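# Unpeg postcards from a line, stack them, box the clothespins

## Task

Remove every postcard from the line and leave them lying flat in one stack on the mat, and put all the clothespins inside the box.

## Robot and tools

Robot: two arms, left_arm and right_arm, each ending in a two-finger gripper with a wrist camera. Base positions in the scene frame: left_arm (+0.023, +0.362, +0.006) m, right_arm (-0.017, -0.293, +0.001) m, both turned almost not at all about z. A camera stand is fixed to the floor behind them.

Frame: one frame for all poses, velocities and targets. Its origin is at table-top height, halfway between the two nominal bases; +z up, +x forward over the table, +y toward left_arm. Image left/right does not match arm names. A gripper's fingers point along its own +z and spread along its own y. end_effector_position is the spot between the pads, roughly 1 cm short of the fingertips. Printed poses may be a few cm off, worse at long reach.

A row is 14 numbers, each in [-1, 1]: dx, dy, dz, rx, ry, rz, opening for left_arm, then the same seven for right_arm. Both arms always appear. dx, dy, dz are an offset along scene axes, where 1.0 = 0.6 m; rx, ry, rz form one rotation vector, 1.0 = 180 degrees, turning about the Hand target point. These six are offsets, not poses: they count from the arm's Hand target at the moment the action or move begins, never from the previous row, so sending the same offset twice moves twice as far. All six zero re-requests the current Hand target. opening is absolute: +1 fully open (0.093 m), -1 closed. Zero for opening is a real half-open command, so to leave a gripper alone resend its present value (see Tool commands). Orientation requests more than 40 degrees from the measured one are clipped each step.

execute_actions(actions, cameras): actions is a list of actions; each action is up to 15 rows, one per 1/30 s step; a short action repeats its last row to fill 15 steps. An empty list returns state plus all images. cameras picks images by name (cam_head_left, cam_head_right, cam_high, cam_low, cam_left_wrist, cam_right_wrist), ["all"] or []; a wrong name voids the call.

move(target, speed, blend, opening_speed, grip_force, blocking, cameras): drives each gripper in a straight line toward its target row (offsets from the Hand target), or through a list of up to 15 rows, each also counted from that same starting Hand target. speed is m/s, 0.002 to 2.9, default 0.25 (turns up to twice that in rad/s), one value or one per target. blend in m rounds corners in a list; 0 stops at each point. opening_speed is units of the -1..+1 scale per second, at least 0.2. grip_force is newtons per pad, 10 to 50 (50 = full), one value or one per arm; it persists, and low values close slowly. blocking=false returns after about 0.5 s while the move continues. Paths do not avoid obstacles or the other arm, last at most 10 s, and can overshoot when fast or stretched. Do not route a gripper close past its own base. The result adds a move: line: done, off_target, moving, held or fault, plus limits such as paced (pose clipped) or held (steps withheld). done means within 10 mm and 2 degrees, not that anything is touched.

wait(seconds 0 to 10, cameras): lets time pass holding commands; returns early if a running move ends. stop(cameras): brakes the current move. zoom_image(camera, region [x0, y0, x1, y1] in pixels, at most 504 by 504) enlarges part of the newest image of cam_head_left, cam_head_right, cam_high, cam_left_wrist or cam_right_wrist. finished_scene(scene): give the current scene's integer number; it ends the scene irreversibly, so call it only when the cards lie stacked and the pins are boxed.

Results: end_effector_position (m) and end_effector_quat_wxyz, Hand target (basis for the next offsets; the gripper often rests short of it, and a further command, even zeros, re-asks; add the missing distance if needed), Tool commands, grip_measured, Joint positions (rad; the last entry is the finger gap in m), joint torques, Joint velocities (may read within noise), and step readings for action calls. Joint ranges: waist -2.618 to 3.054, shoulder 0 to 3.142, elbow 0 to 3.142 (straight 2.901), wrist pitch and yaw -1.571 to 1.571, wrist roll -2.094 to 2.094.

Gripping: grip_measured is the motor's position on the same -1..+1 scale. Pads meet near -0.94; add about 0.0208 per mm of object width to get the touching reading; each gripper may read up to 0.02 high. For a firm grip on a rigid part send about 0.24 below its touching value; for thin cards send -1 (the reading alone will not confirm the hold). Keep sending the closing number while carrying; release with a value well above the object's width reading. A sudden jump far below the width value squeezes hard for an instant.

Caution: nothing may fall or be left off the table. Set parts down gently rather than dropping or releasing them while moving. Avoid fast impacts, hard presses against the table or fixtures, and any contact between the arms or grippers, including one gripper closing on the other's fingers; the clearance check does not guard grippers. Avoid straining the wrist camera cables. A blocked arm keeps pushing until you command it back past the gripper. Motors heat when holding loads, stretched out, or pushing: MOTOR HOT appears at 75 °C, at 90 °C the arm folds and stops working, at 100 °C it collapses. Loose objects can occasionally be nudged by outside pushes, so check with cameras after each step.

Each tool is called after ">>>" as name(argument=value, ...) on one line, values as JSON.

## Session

>>> execute_actions(actions=[])

Scene clock: 0.00 s.
left_arm: end_effector_position=(+0.2450, +0.2736, +0.2504) grip_measured=+1.000 end_effector_quat_wxyz=(+0.456, -0.005, +0.873, -0.173) | right_arm: end_effector_position=(+0.2468, -0.3149, +0.1836) grip_measured=+1.000 end_effector_quat_wxyz=(+0.525, +0.324, +0.787, -0.008)
Joint positions: left_arm=[-0.374 0.611 0.807 -0.747 -0.048 -0.399 0.093] | right_arm=[0.296 0.698 0.518 -0.4 0.611 0.736 0.093]
Joint velocities: within noise
Joint torques (N m): no reading
Heat: left arm: 30 °C; right arm: 34 °C.
Hand target: left_arm +0.2457, +0.2734, +0.2561; +0.463, -0.005, +0.869, -0.176 | right_arm +0.2479, -0.3145, +0.1881; +0.529, +0.325, +0.784, -0.004
Tool commands: left_gripper/opening=+1.0 right_gripper/opening=+1.0

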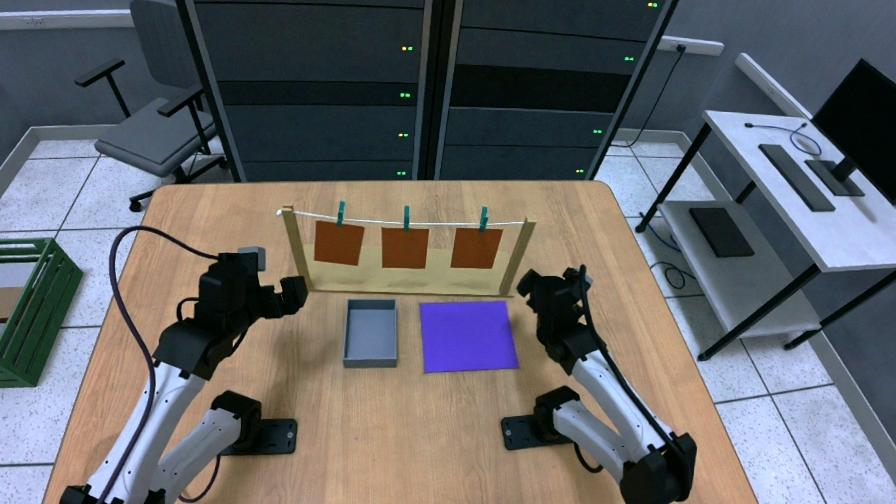

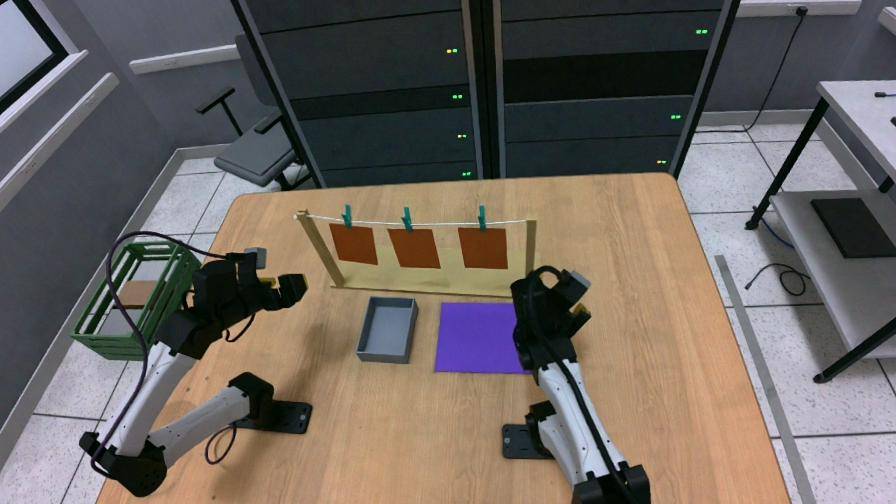

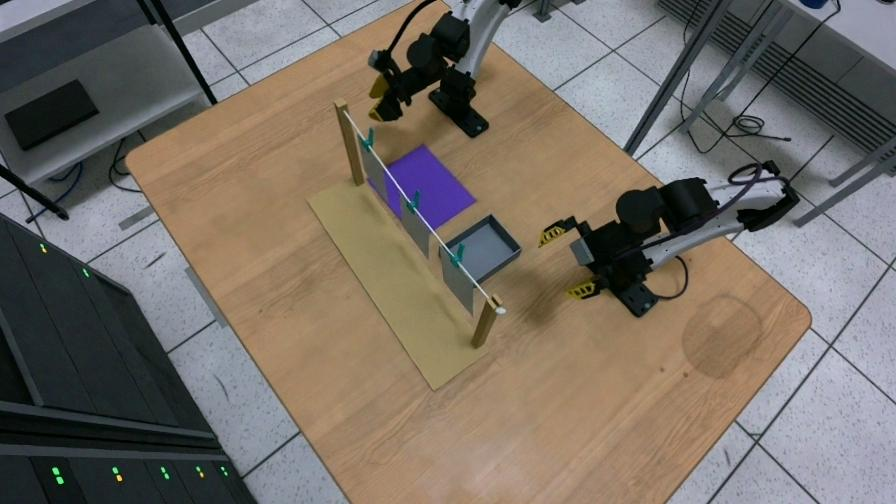

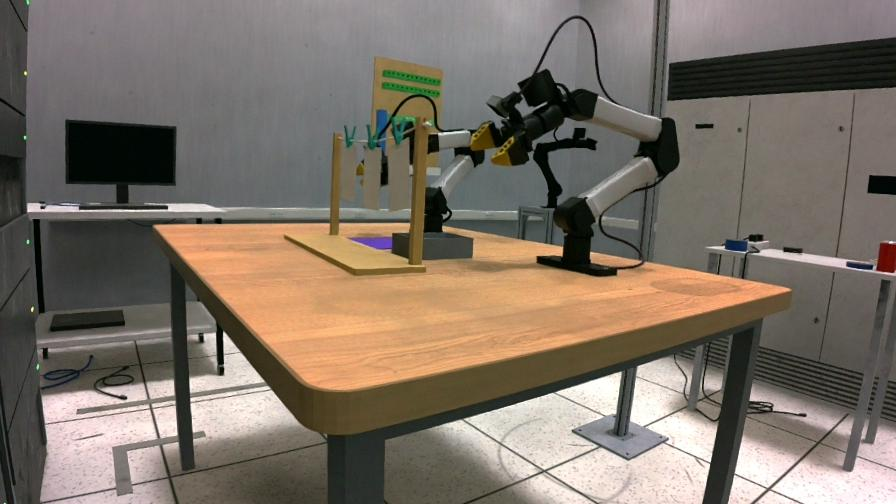

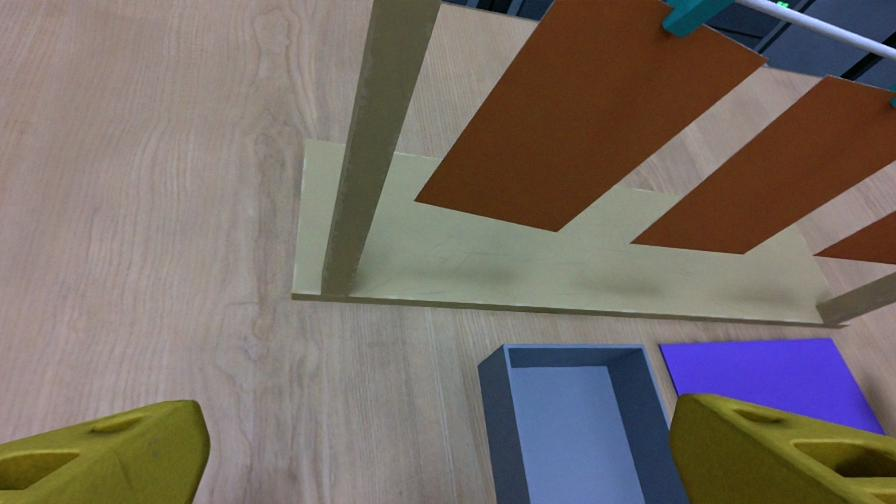

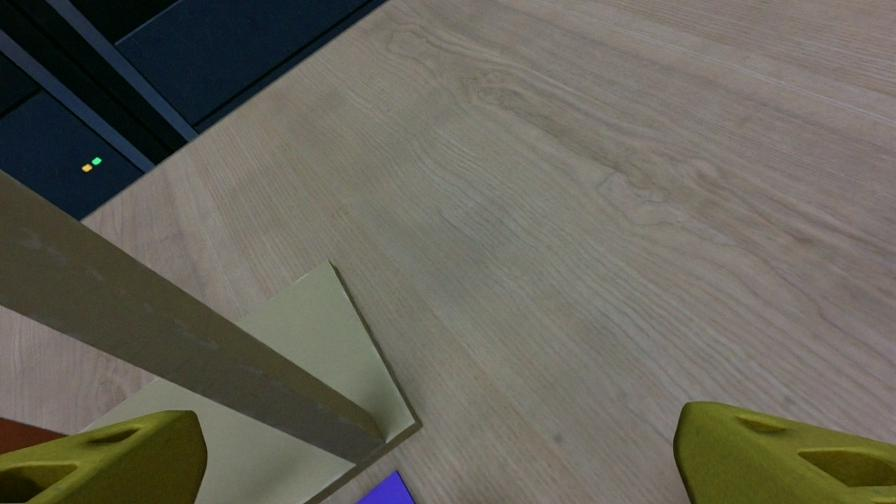

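>>> move(target=[[0.05,-0.03,0.3,0.126,-0.034,-0.453,0.6,0,0,0,0,0,0,1],[0.19,-0.1,0.24,0.126,-0.034,-0.453,0.6,0,0,0,0,0,0,1]], speed=0.3, blend=0.03, cameras=["all"])

Scene clock: 32.87 s.
left_arm: end_effector_position=(+0.3633, +0.2148, +0.3910) grip_measured=+0.602 end_effector_quat_wxyz=(+0.404, +0.578, +0.669, -0.233) | right_arm: end_effector_position=(+0.2468, -0.3149, +0.1836) grip_measured=+1.000 end_effector_quat_wxyz=(+0.525, +0.324, +0.787, -0.008)
Joint positions: left_arm=[-0.015 1.784 2.302 -1.581 0.869 1.131 0.074] | right_arm=[0.296 0.698 0.518 -0.4 0.611 0.736 0.093]
Joint torques (N m): left_arm=[-0.39 -7.71 8.02 1.42 0.47 -0.1] | right_arm=[-0.13 -0.35 8.75 2.01 0.21 0.02]
Heat: left arm: 36 °C; right arm: 37 °C.
Hand target: left_arm +0.3598, +0.2134, +0.4000; +0.271, +0.651, +0.654, -0.273 | right_arm +0.2479, -0.3145, +0.1881; +0.529, +0.325, +0.784, -0.004
Off the commanded pose: left_arm 0.010 m, 18 deg | right_arm 0.005 m, 1 deg.
joint sent to its limit (left arm) — joint 4 (wrist pitch), lower limit. The joint targets are off in orientation, not in position.
move: off_target (left_arm)

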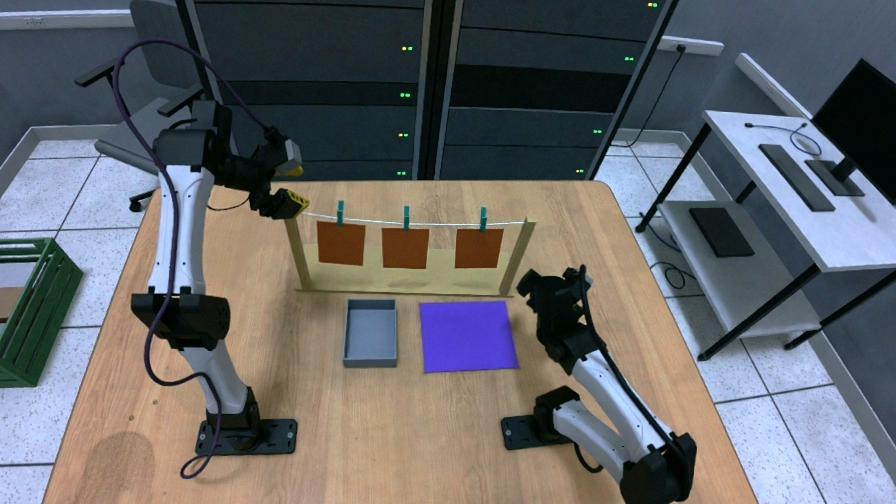

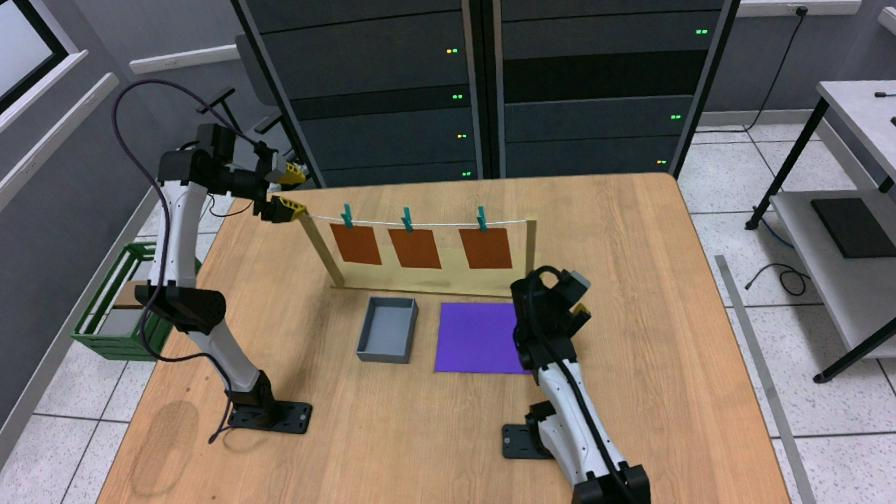

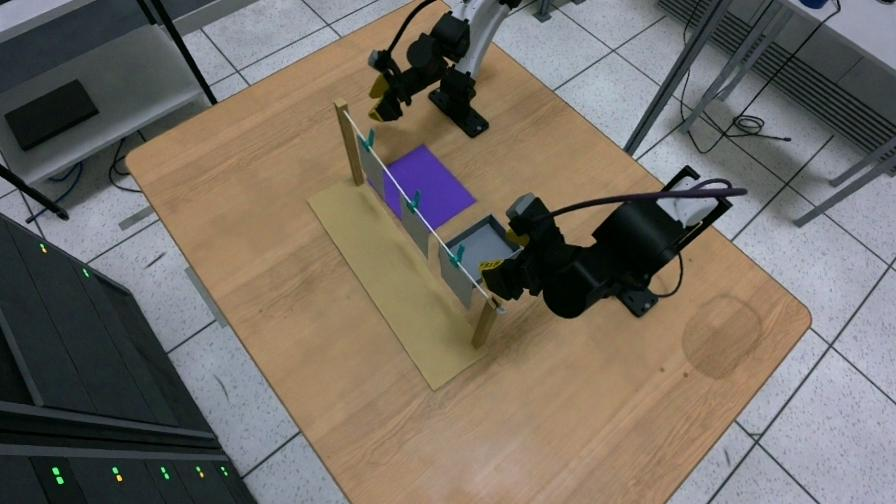

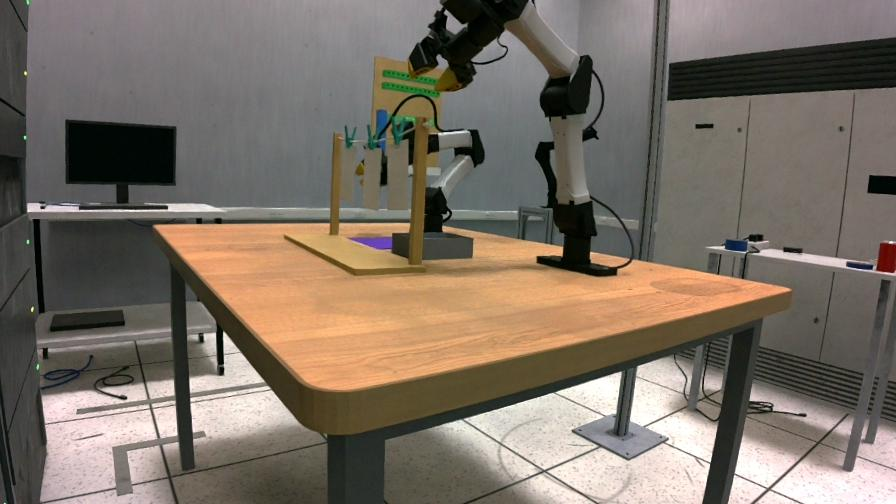

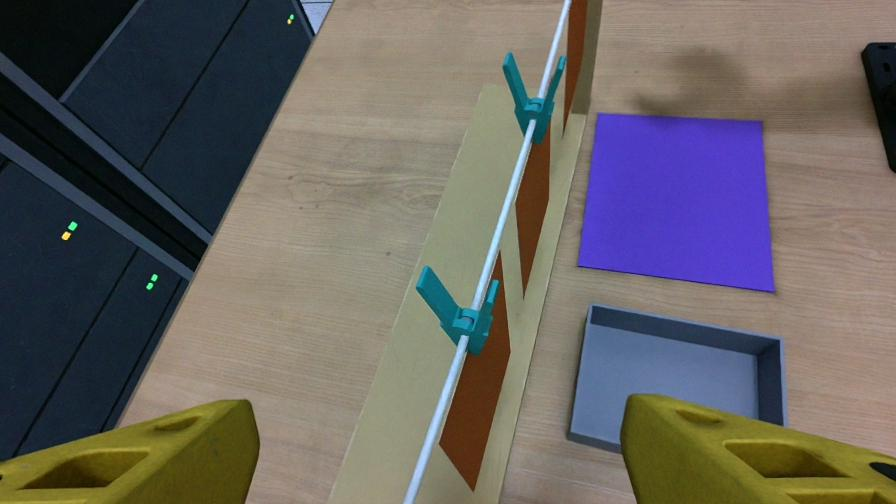

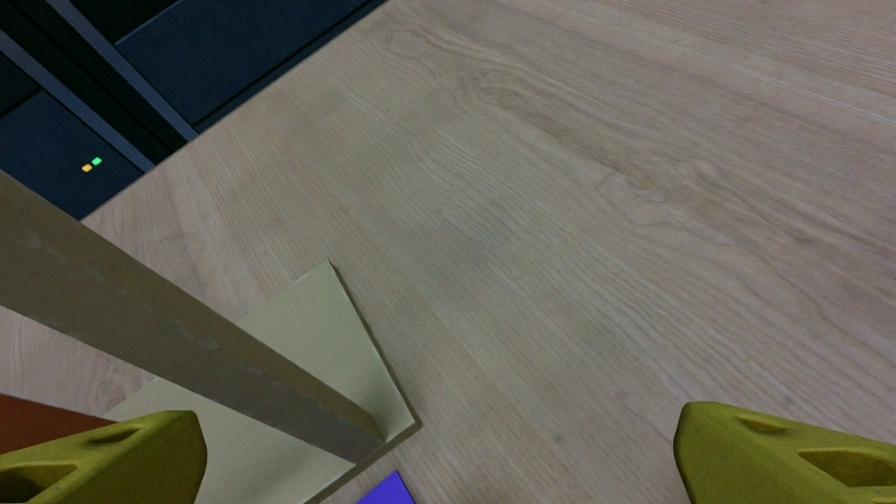

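>>> move(target=[0,-0.06,-0.06,0,0,0,0.6,0,0,0,0,0,0,1], speed=0.15, cameras=["cam_head_left","cam_low","cam_left_wrist"])

Scene clock: 40.30 s.
left_arm: end_effector_position=(+0.3566, +0.1795, +0.3734) grip_measured=+0.602 end_effector_quat_wxyz=(+0.368, +0.616, +0.653, -0.242) | right_arm: end_effector_position=(+0.2468, -0.3149, +0.1836) grip_measured=+1.000 end_effector_quat_wxyz=(+0.525, +0.324, +0.787, -0.008)
Joint positions: left_arm=[-0.134 1.818 2.302 -1.581 0.812 1.131 0.074] | right_arm=[0.296 0.698 0.518 -0.4 0.611 0.736 0.093]
Joint torques (N m): left_arm=[-0.36 -6.06 5.03 1.37 0.44 -0.11] | right_arm=[-0.05 -0.32 8.9 2.04 0.17 0.04]
Heat: left arm: 36 °C; right arm: 38 °C.
Hand target: left_arm +0.3598, +0.1774, +0.3640; +0.271, +0.651, +0.654, -0.273 | right_arm +0.2479, -0.3145, +0.1881; +0.529, +0.325, +0.784, -0.004
Off the commanded pose: left_arm 0.010 m, 12 deg | right_arm 0.005 m, 1 deg.
joint sent to its limit (left arm) — joint 4 (wrist pitch), lower limit. The joint targets are off in orientation, not in position.
move: off_target (left_arm)
Images, in order (width x height): cam_head_left 896x504, cam_low 896x504, cam_left_wrist 896x504.

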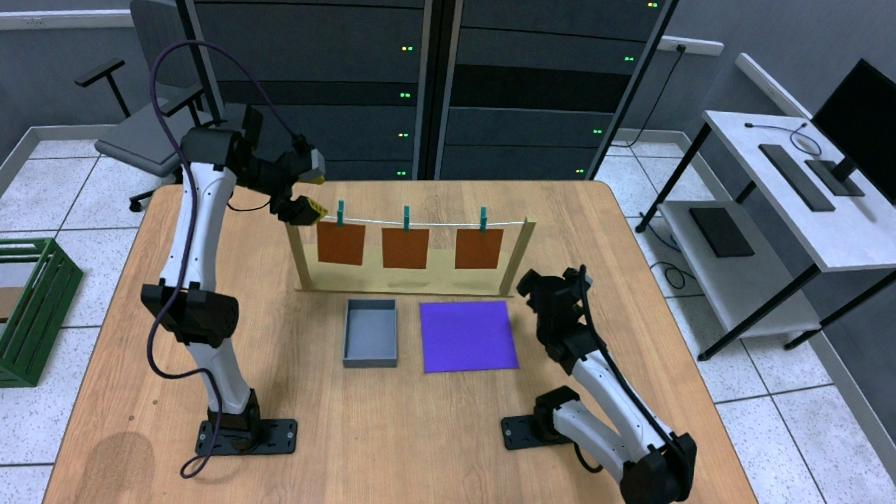

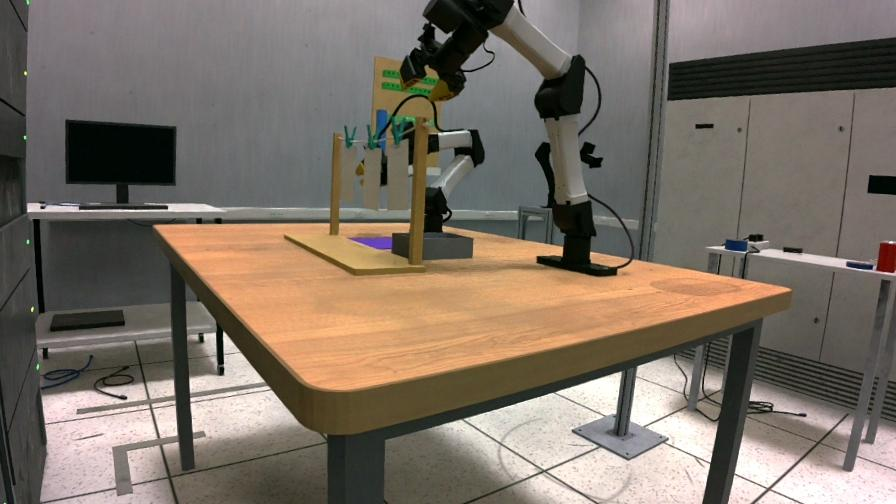

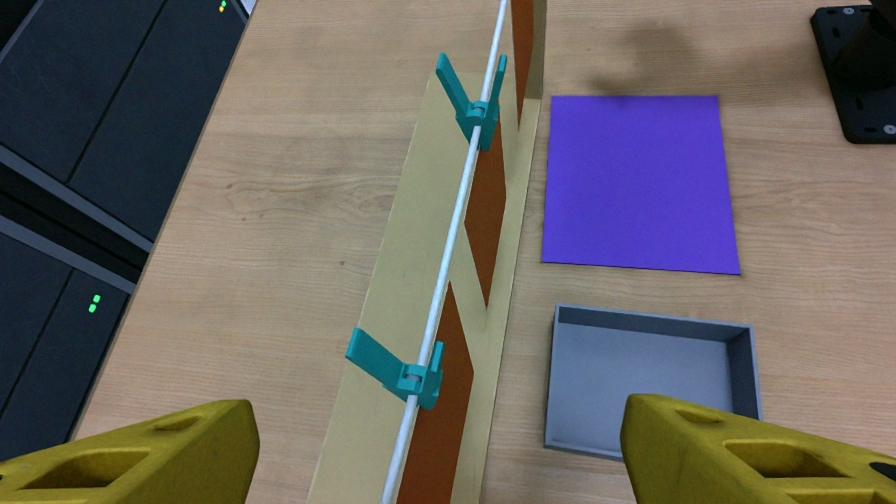

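>>> move(target=[0.022,-0.068,-0.05,0,0,0,0.6,0,0,0,0,0,0,1], speed=0.1, cameras=["cam_low","cam_left_wrist"])

>>> zoom_image(camera="cam_low", region=[300, 60, 500, 180])

Scene clock: 46.97 s.
left_arm: end_effector_position=(+0.3695, +0.1392, +0.3326) grip_measured=+0.602 end_effector_quat_wxyz=(+0.307, +0.634, +0.657, -0.267) | right_arm: end_effector_position=(+0.2468, -0.3149, +0.1836) grip_measured=+1.000 end_effector_quat_wxyz=(+0.525, +0.324, +0.787, -0.008)
Joint positions: left_arm=[-0.245 1.954 2.35 -1.581 0.765 1.093 0.074] | right_arm=[0.296 0.698 0.518 -0.4 0.611 0.736 0.093]
Joint torques (N m): left_arm=[-0.35 -7.41 9.02 1.24 0.46 -0.11] | right_arm=[-0.1 -0.16 8.85 2.01 0.22 0.04]
Heat: left arm: 36 °C; right arm: 38 °C.
Hand target: left_arm +0.3730, +0.1366, +0.3340; +0.271, +0.651, +0.654, -0.273 | right_arm +0.2479, -0.3145, +0.1881; +0.529, +0.325, +0.784, -0.004
Off the commanded pose: left_arm 0.005 m, 5 deg | right_arm 0.005 m, 1 deg.
joint sent to its limit (left arm) — joint 4 (wrist pitch), lower limit. The joint targets are off in orientation, not in position.
move: off_target (left_arm)
Images, in order (width x height): cam_low 896x504, cam_left_wrist 896x504.

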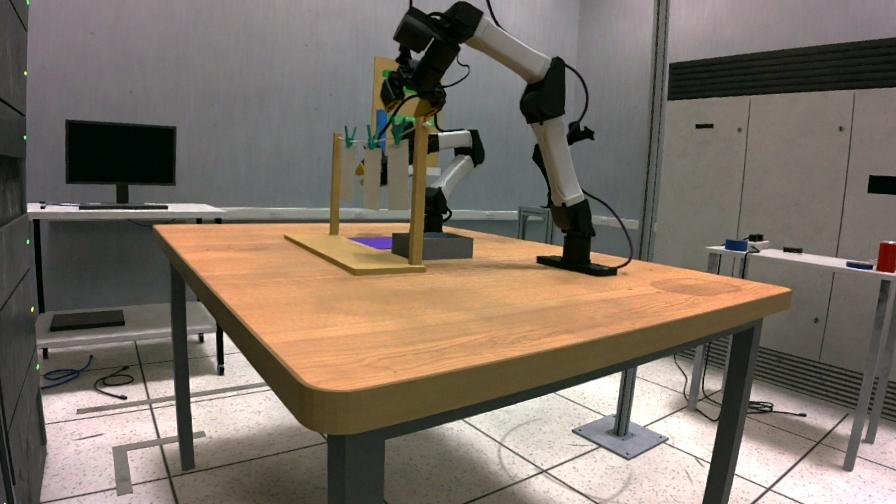

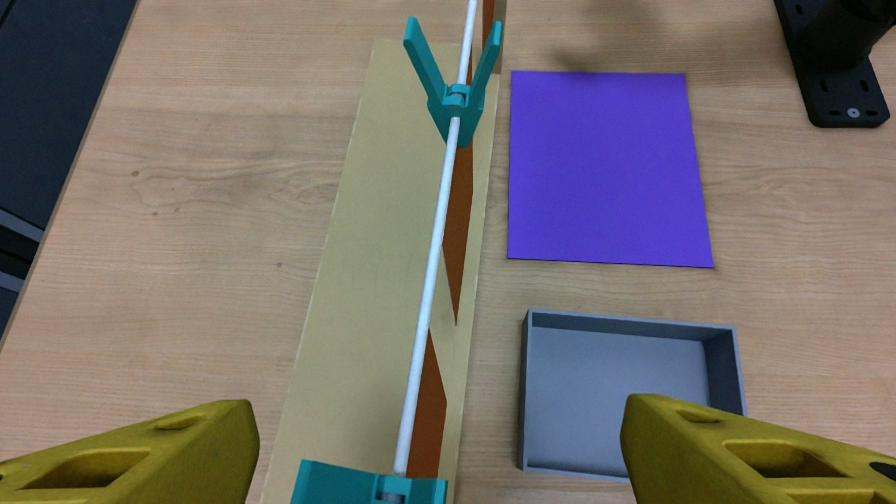

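Scaled by 2.520 from the camera's 896x504 image, which has a finer 1280x720 frame.

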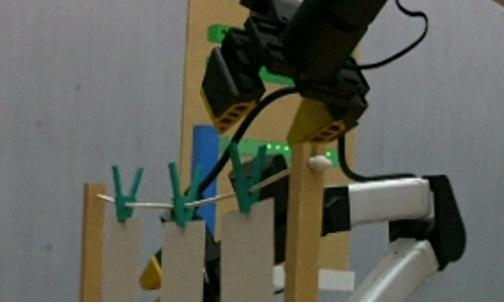

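>>> move(target=[0.022,0.03,-0.02,0,0,0,0.6,0,0,0,0,0,0,1], speed=0.1, cameras=["cam_low","cam_left_wrist","cam_head_left"])

>>> zoom_image(camera="cam_low", region=[300, 60, 500, 180])

>>> zoom_image(camera="cam_head_left", region=[270, 160, 420, 280])

Scene clock: 58.67 s.
left_arm: end_effector_position=(+0.3822, +0.1547, +0.3274) grip_measured=+0.602 end_effector_quat_wxyz=(+0.314, +0.635, +0.658, -0.255) | right_arm: end_effector_position=(+0.2468, -0.3149, +0.1836) grip_measured=+1.000 end_effector_quat_wxyz=(+0.525, +0.324, +0.787, -0.008)
Joint positions: left_arm=[-0.199 1.968 2.35 -1.581 0.765 1.144 0.074] | right_arm=[0.296 0.698 0.518 -0.4 0.611 0.736 0.093]
Joint torques (N m): left_arm=[0.57 -7.54 6.49 1.2 0.59 0.03] | right_arm=[-0.21 -0.39 8.8 2.01 0.2 0.01]
Heat: left arm: 37 °C; right arm: 39 °C.
Hand target: left_arm +0.3862, +0.1547, +0.3219; +0.271, +0.651, +0.654, -0.273 | right_arm +0.2479, -0.3145, +0.1881; +0.529, +0.325, +0.784, -0.004
Off the commanded pose: left_arm 0.007 m, 6 deg | right_arm 0.005 m, 1 deg.
joint sent to its limit (left arm) — joint 4 (wrist pitch), lower limit. The joint targets are off in orientation, not in position.
move: off_target (left_arm)
Images, in order (width x height): cam_head_left 896x504, cam_low 896x504, cam_left_wrist 896x504.

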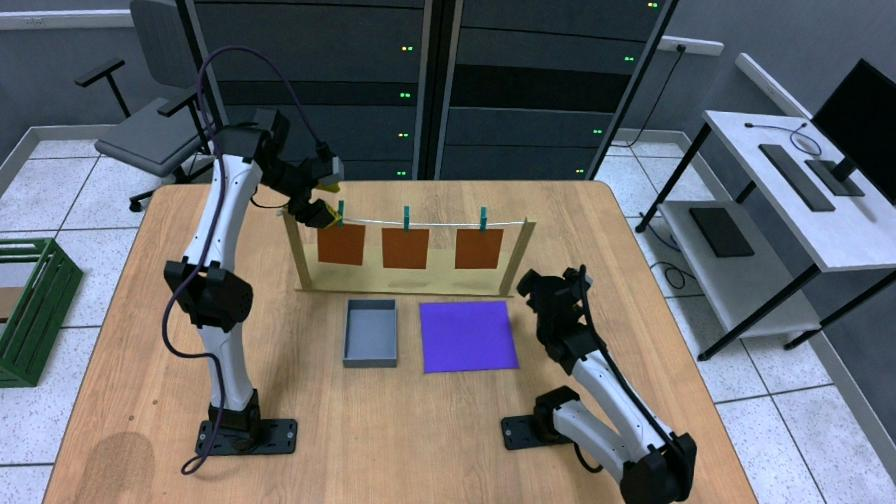

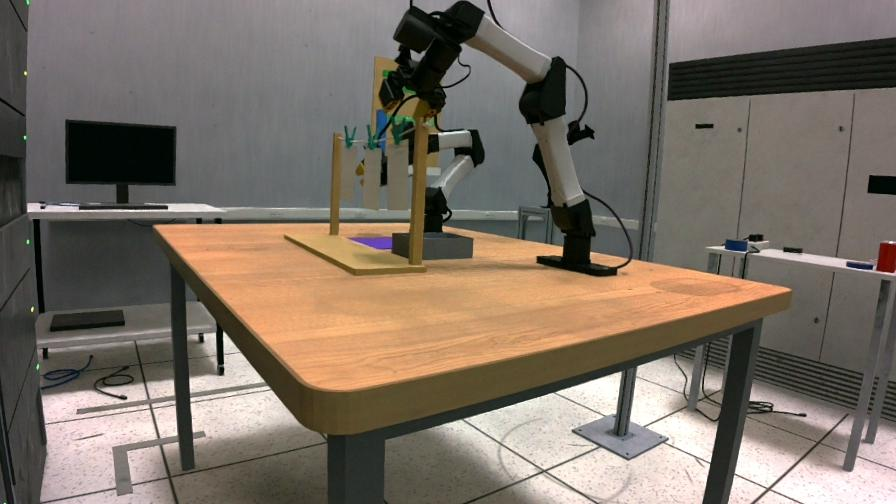

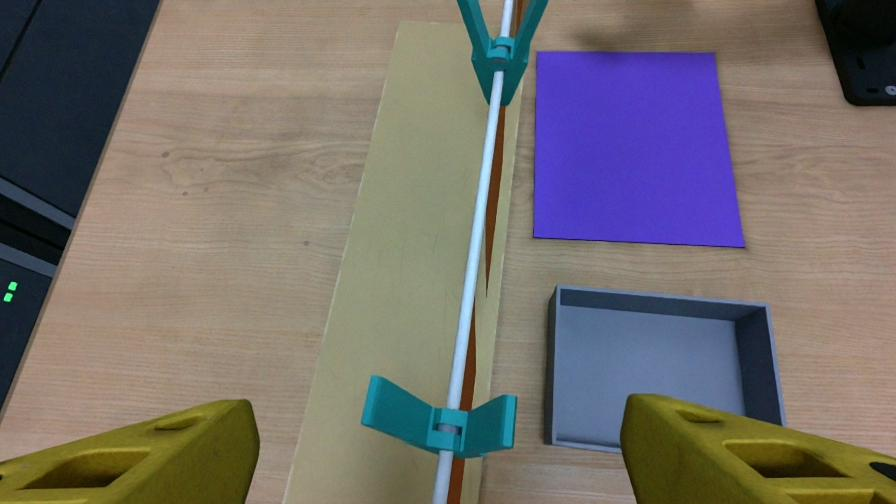

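Scaled by 2.520 from the camera's 896x504 image, which has a finer 1280x720 frame.

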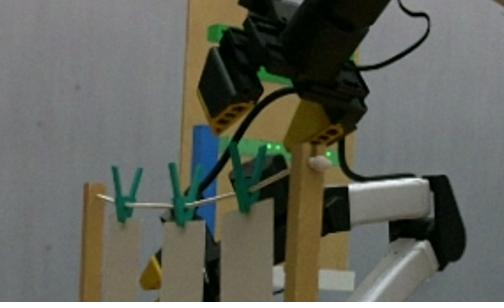

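Scaled by 3.360 from the camera's 896x504 image, which has a finer 1280x720 frame.

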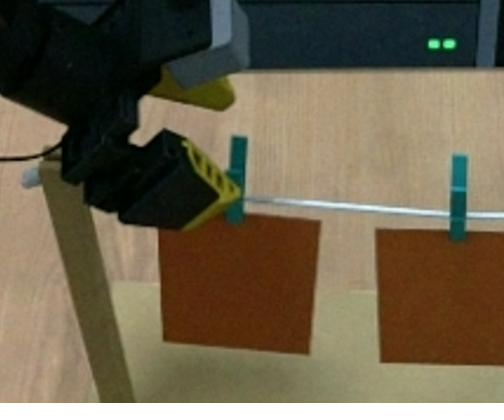

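>>> move(target=[0,-0.02,-0.038,0,0,0,0.6,0,0,0,0,0,0,1], speed=0.08, cameras=["cam_low","cam_left_wrist","cam_head_left"])

>>> zoom_image(camera="cam_low", region=[300, 60, 500, 180])

>>> zoom_image(camera="cam_head_left", region=[270, 160, 420, 280])

Scene clock: 68.00 s.
left_arm: end_effector_position=(+0.3848, +0.1452, +0.3133) grip_measured=+0.602 end_effector_quat_wxyz=(+0.299, +0.645, +0.652, -0.263) | right_arm: end_effector_position=(+0.2468, -0.3149, +0.1836) grip_measured=+1.000 end_effector_quat_wxyz=(+0.525, +0.324, +0.787, -0.008)
Joint positions: left_arm=[-0.221 2.004 2.35 -1.581 0.763 1.163 0.074] | right_arm=[0.296 0.698 0.518 -0.4 0.611 0.736 0.093]
Joint torques (N m): left_arm=[-0.36 -7.8 4.53 1.12 0.46 0.05] | right_arm=[-0.31 -0.39 8.83 2.01 0.19 0.05]
Heat: left arm: 37 °C; right arm: 39 °C.
Hand target: left_arm +0.3862, +0.1426, +0.2991; +0.271, +0.651, +0.654, -0.273 | right_arm +0.2479, -0.3145, +0.1881; +0.529, +0.325, +0.784, -0.004
Off the commanded pose: left_arm 0.014 m, 4 deg | right_arm 0.005 m, 1 deg.
joint sent to its limit (left arm) — joint 4 (wrist pitch), lower limit. The joint targets still meet the commanded pose.
move: off_target (left_arm)
Images, in order (width x height): cam_head_left 896x504, cam_low 896x504, cam_left_wrist 896x504.

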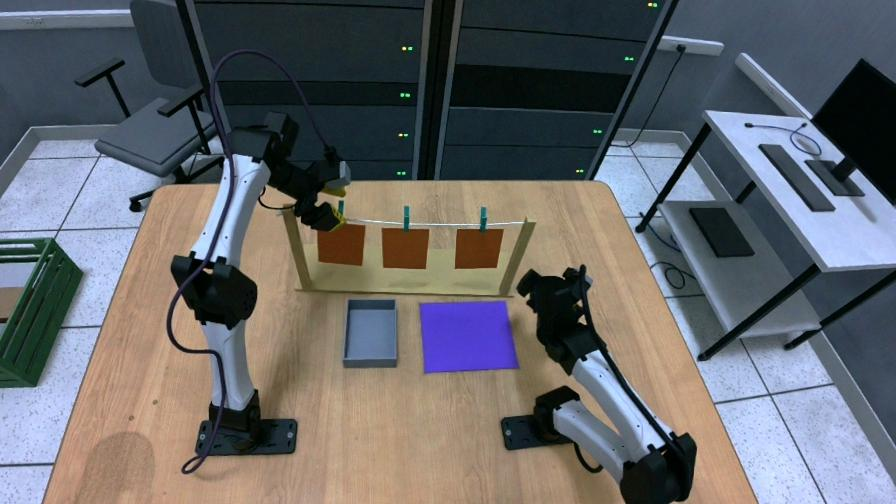

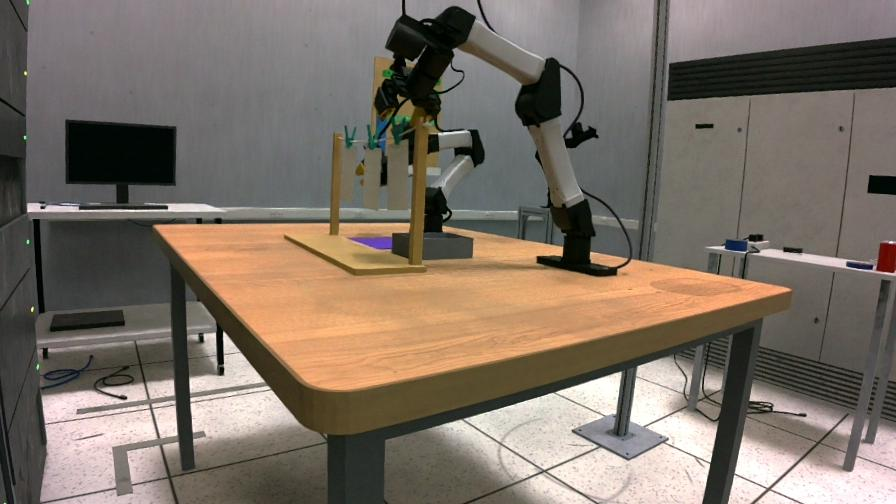

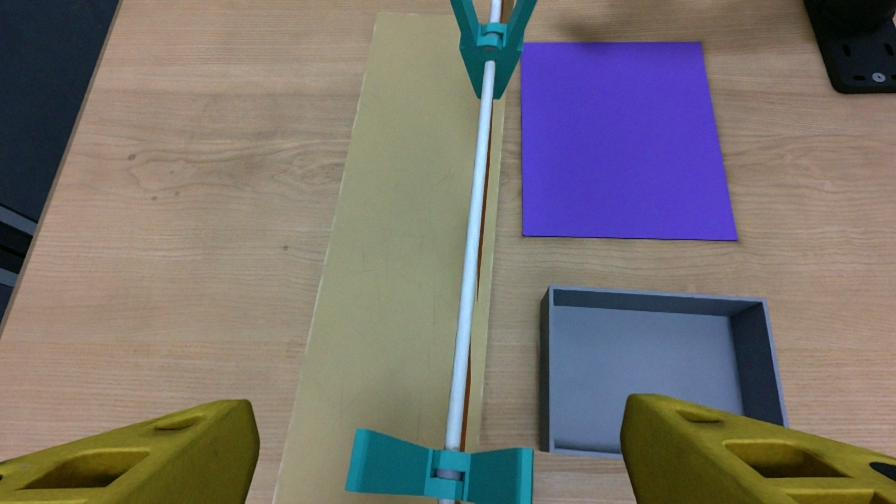

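Scaled by 2.520 from the camera's 896x504 image, which has a finer 1280x720 frame.

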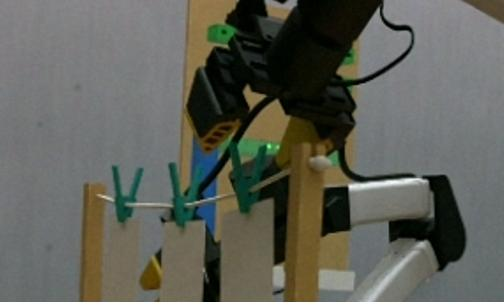

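Scaled by 3.360 from the camera's 896x504 image, which has a finer 1280x720 frame.

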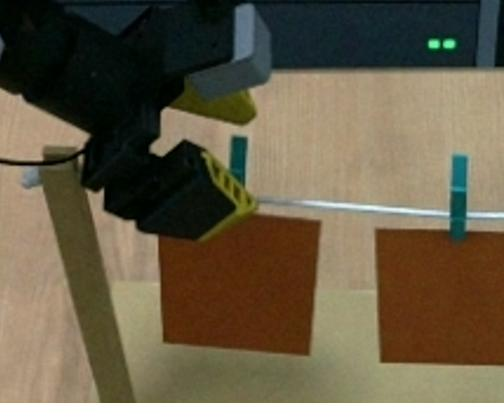

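>>> move(target=[0,0,0,0,0,0,-1,0,0,0,0,0,0,1], opening_speed=1, cameras=["cam_low","cam_left_wrist","cam_head_left"])

>>> zoom_image(camera="cam_low", region=[300, 60, 500, 180])

Scene clock: 80.57 s.
left_arm: end_effector_position=(+0.3848, +0.1452, +0.3133) grip_measured=-0.719 end_effector_quat_wxyz=(+0.299, +0.645, +0.652, -0.263) | right_arm: end_effector_position=(+0.2468, -0.3149, +0.1836) grip_measured=+1.000 end_effector_quat_wxyz=(+0.525, +0.324, +0.787, -0.008)
Joint positions: left_arm=[-0.221 2.004 2.35 -1.581 0.763 1.164 0.011] | right_arm=[0.296 0.698 0.518 -0.4 0.611 0.736 0.093]
Joint torques (N m): left_arm=[-0.38 -7.84 4.56 1.12 0.45 0.06] | right_arm=[-0.17 -0.42 8.79 2.01 0.22 0.02]
Heat: left arm: 37 °C; right arm: 40 °C.
Hand target: left_arm +0.3862, +0.1426, +0.2991; +0.271, +0.651, +0.654, -0.273 | right_arm +0.2479, -0.3145, +0.1881; +0.529, +0.325, +0.784, -0.004
Off the commanded pose: left_arm 0.014 m, 4 deg | right_arm 0.005 m, 1 deg.
joint sent to its limit (left arm) — joint 4 (wrist pitch), lower limit. The joint targets still meet the commanded pose.
move: off_target (left_arm)
Images, in order (width x height): cam_head_left 896x504, cam_low 896x504, cam_left_wrist 896x504.

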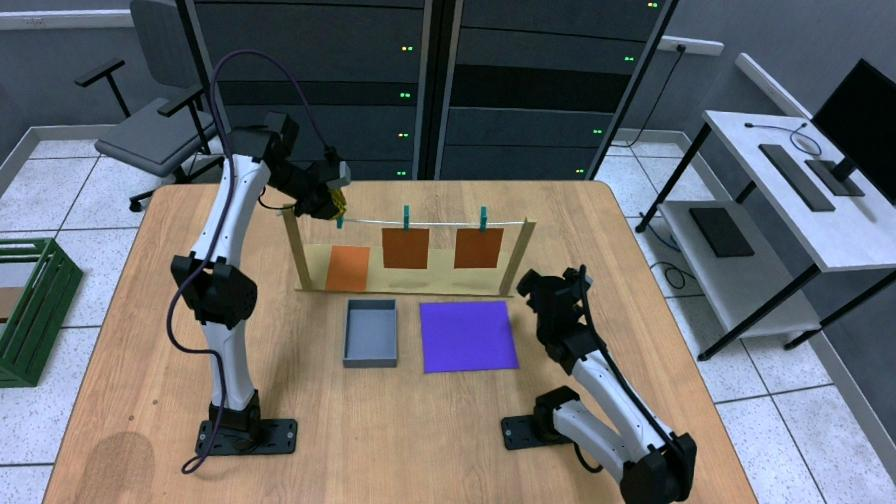

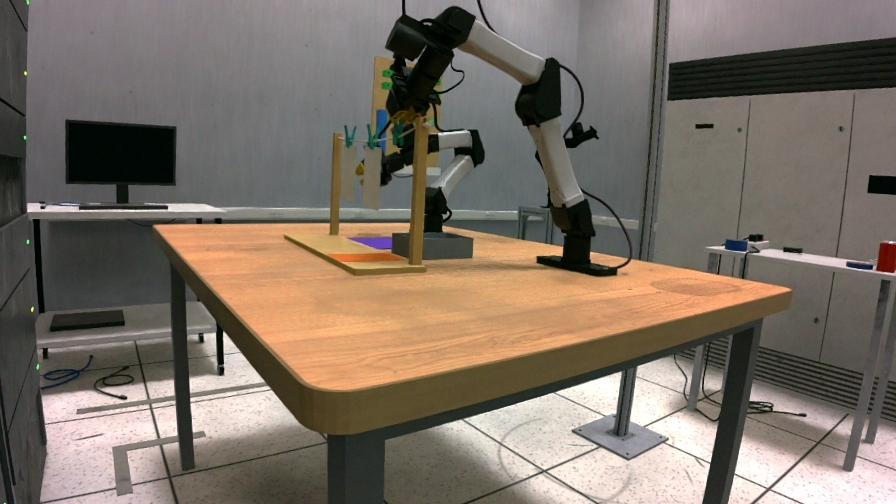

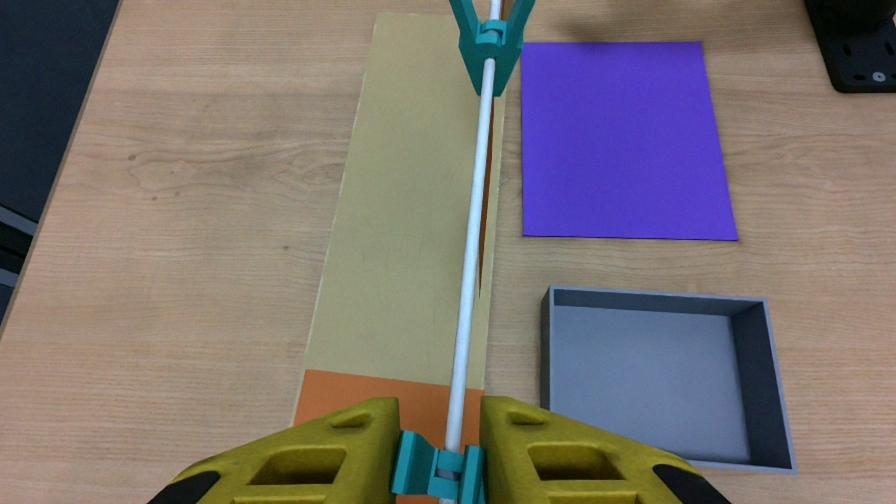

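Scaled by 2.520 from the camera's 896x504 image, which has a finer 1280x720 frame.

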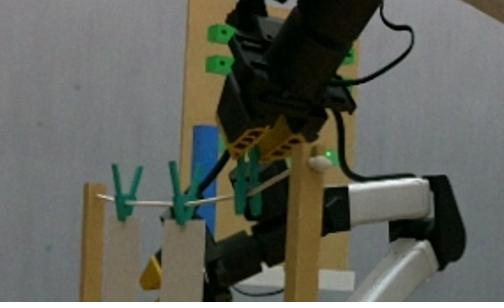

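>>> move(target=[[0,0,0.18,0,0,0,-1,0,0,0,0,0,0,1],[-0.2,-0.12,0.15,0,0,0,-1,0,0,0,0,0,0,1],[-0.242,-0.134,-0.36,0,0,0,-1,0,0,0,0,0,0,1]], blend=0.02, cameras=["cam_head_left","cam_head_right","cam_left_wrist"])

Scene clock: 90.43 s.
left_arm: end_effector_position=(+0.2428, +0.0634, +0.0921) grip_measured=-0.735 end_effector_quat_wxyz=(+0.275, +0.651, +0.652, -0.275) | right_arm: end_effector_position=(+0.2468, -0.3149, +0.1835) grip_measured=+1.000 end_effector_quat_wxyz=(+0.525, +0.324, +0.787, -0.008)
Joint positions: left_arm=[-0.642 1.556 0.86 -0.3 0.588 0.708 0.01] | right_arm=[0.296 0.698 0.518 -0.4 0.611 0.736 0.093]
Joint torques (N m): left_arm=[-0.46 -4.97 5.5 2.08 0.3 -0.11] | right_arm=[0.01 -0.42 8.91 2.04 0.21 0]
Heat: left arm: 36 °C; right arm: 40 °C.
Hand target: left_arm +0.2410, +0.0622, +0.0831; +0.271, +0.651, +0.654, -0.273 | right_arm +0.2479, -0.3145, +0.1881; +0.529, +0.325, +0.784, -0.004
Off the commanded pose: left_arm 0.009 m, 1 deg | right_arm 0.005 m, 1 deg.
move: done
Images, in order (width x height): cam_head_left 896x504, cam_head_right 896x504, cam_left_wrist 896x504.

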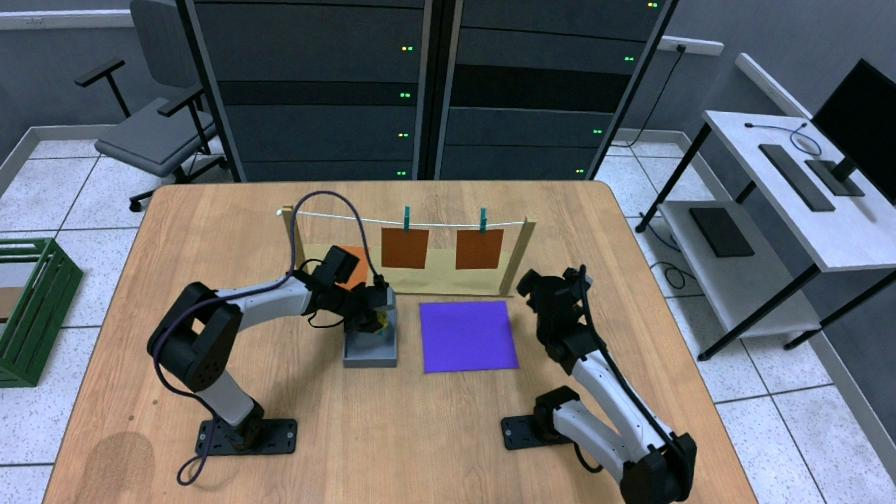

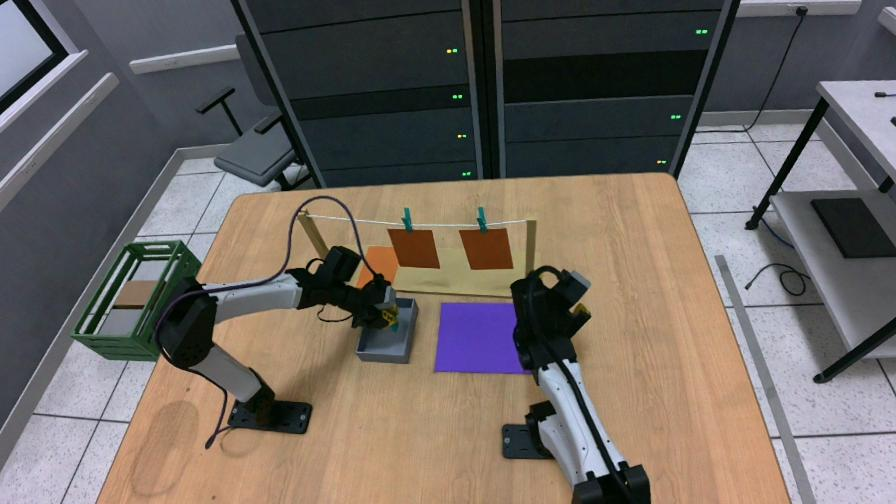

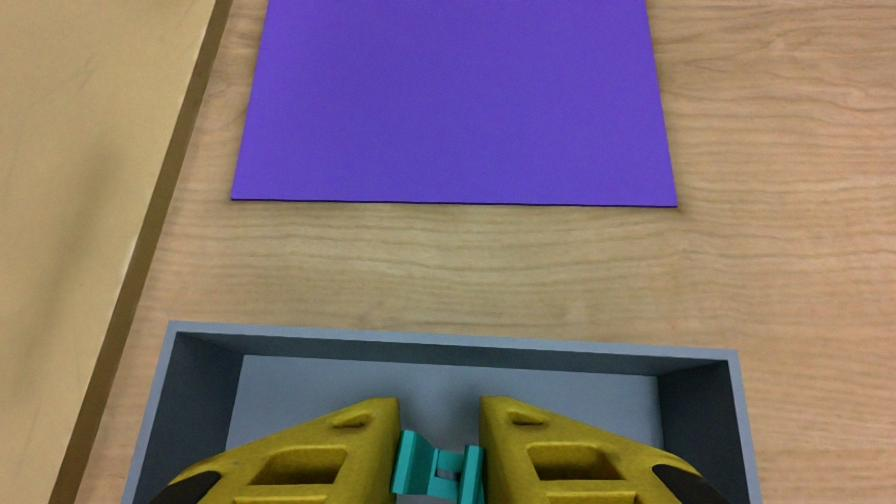

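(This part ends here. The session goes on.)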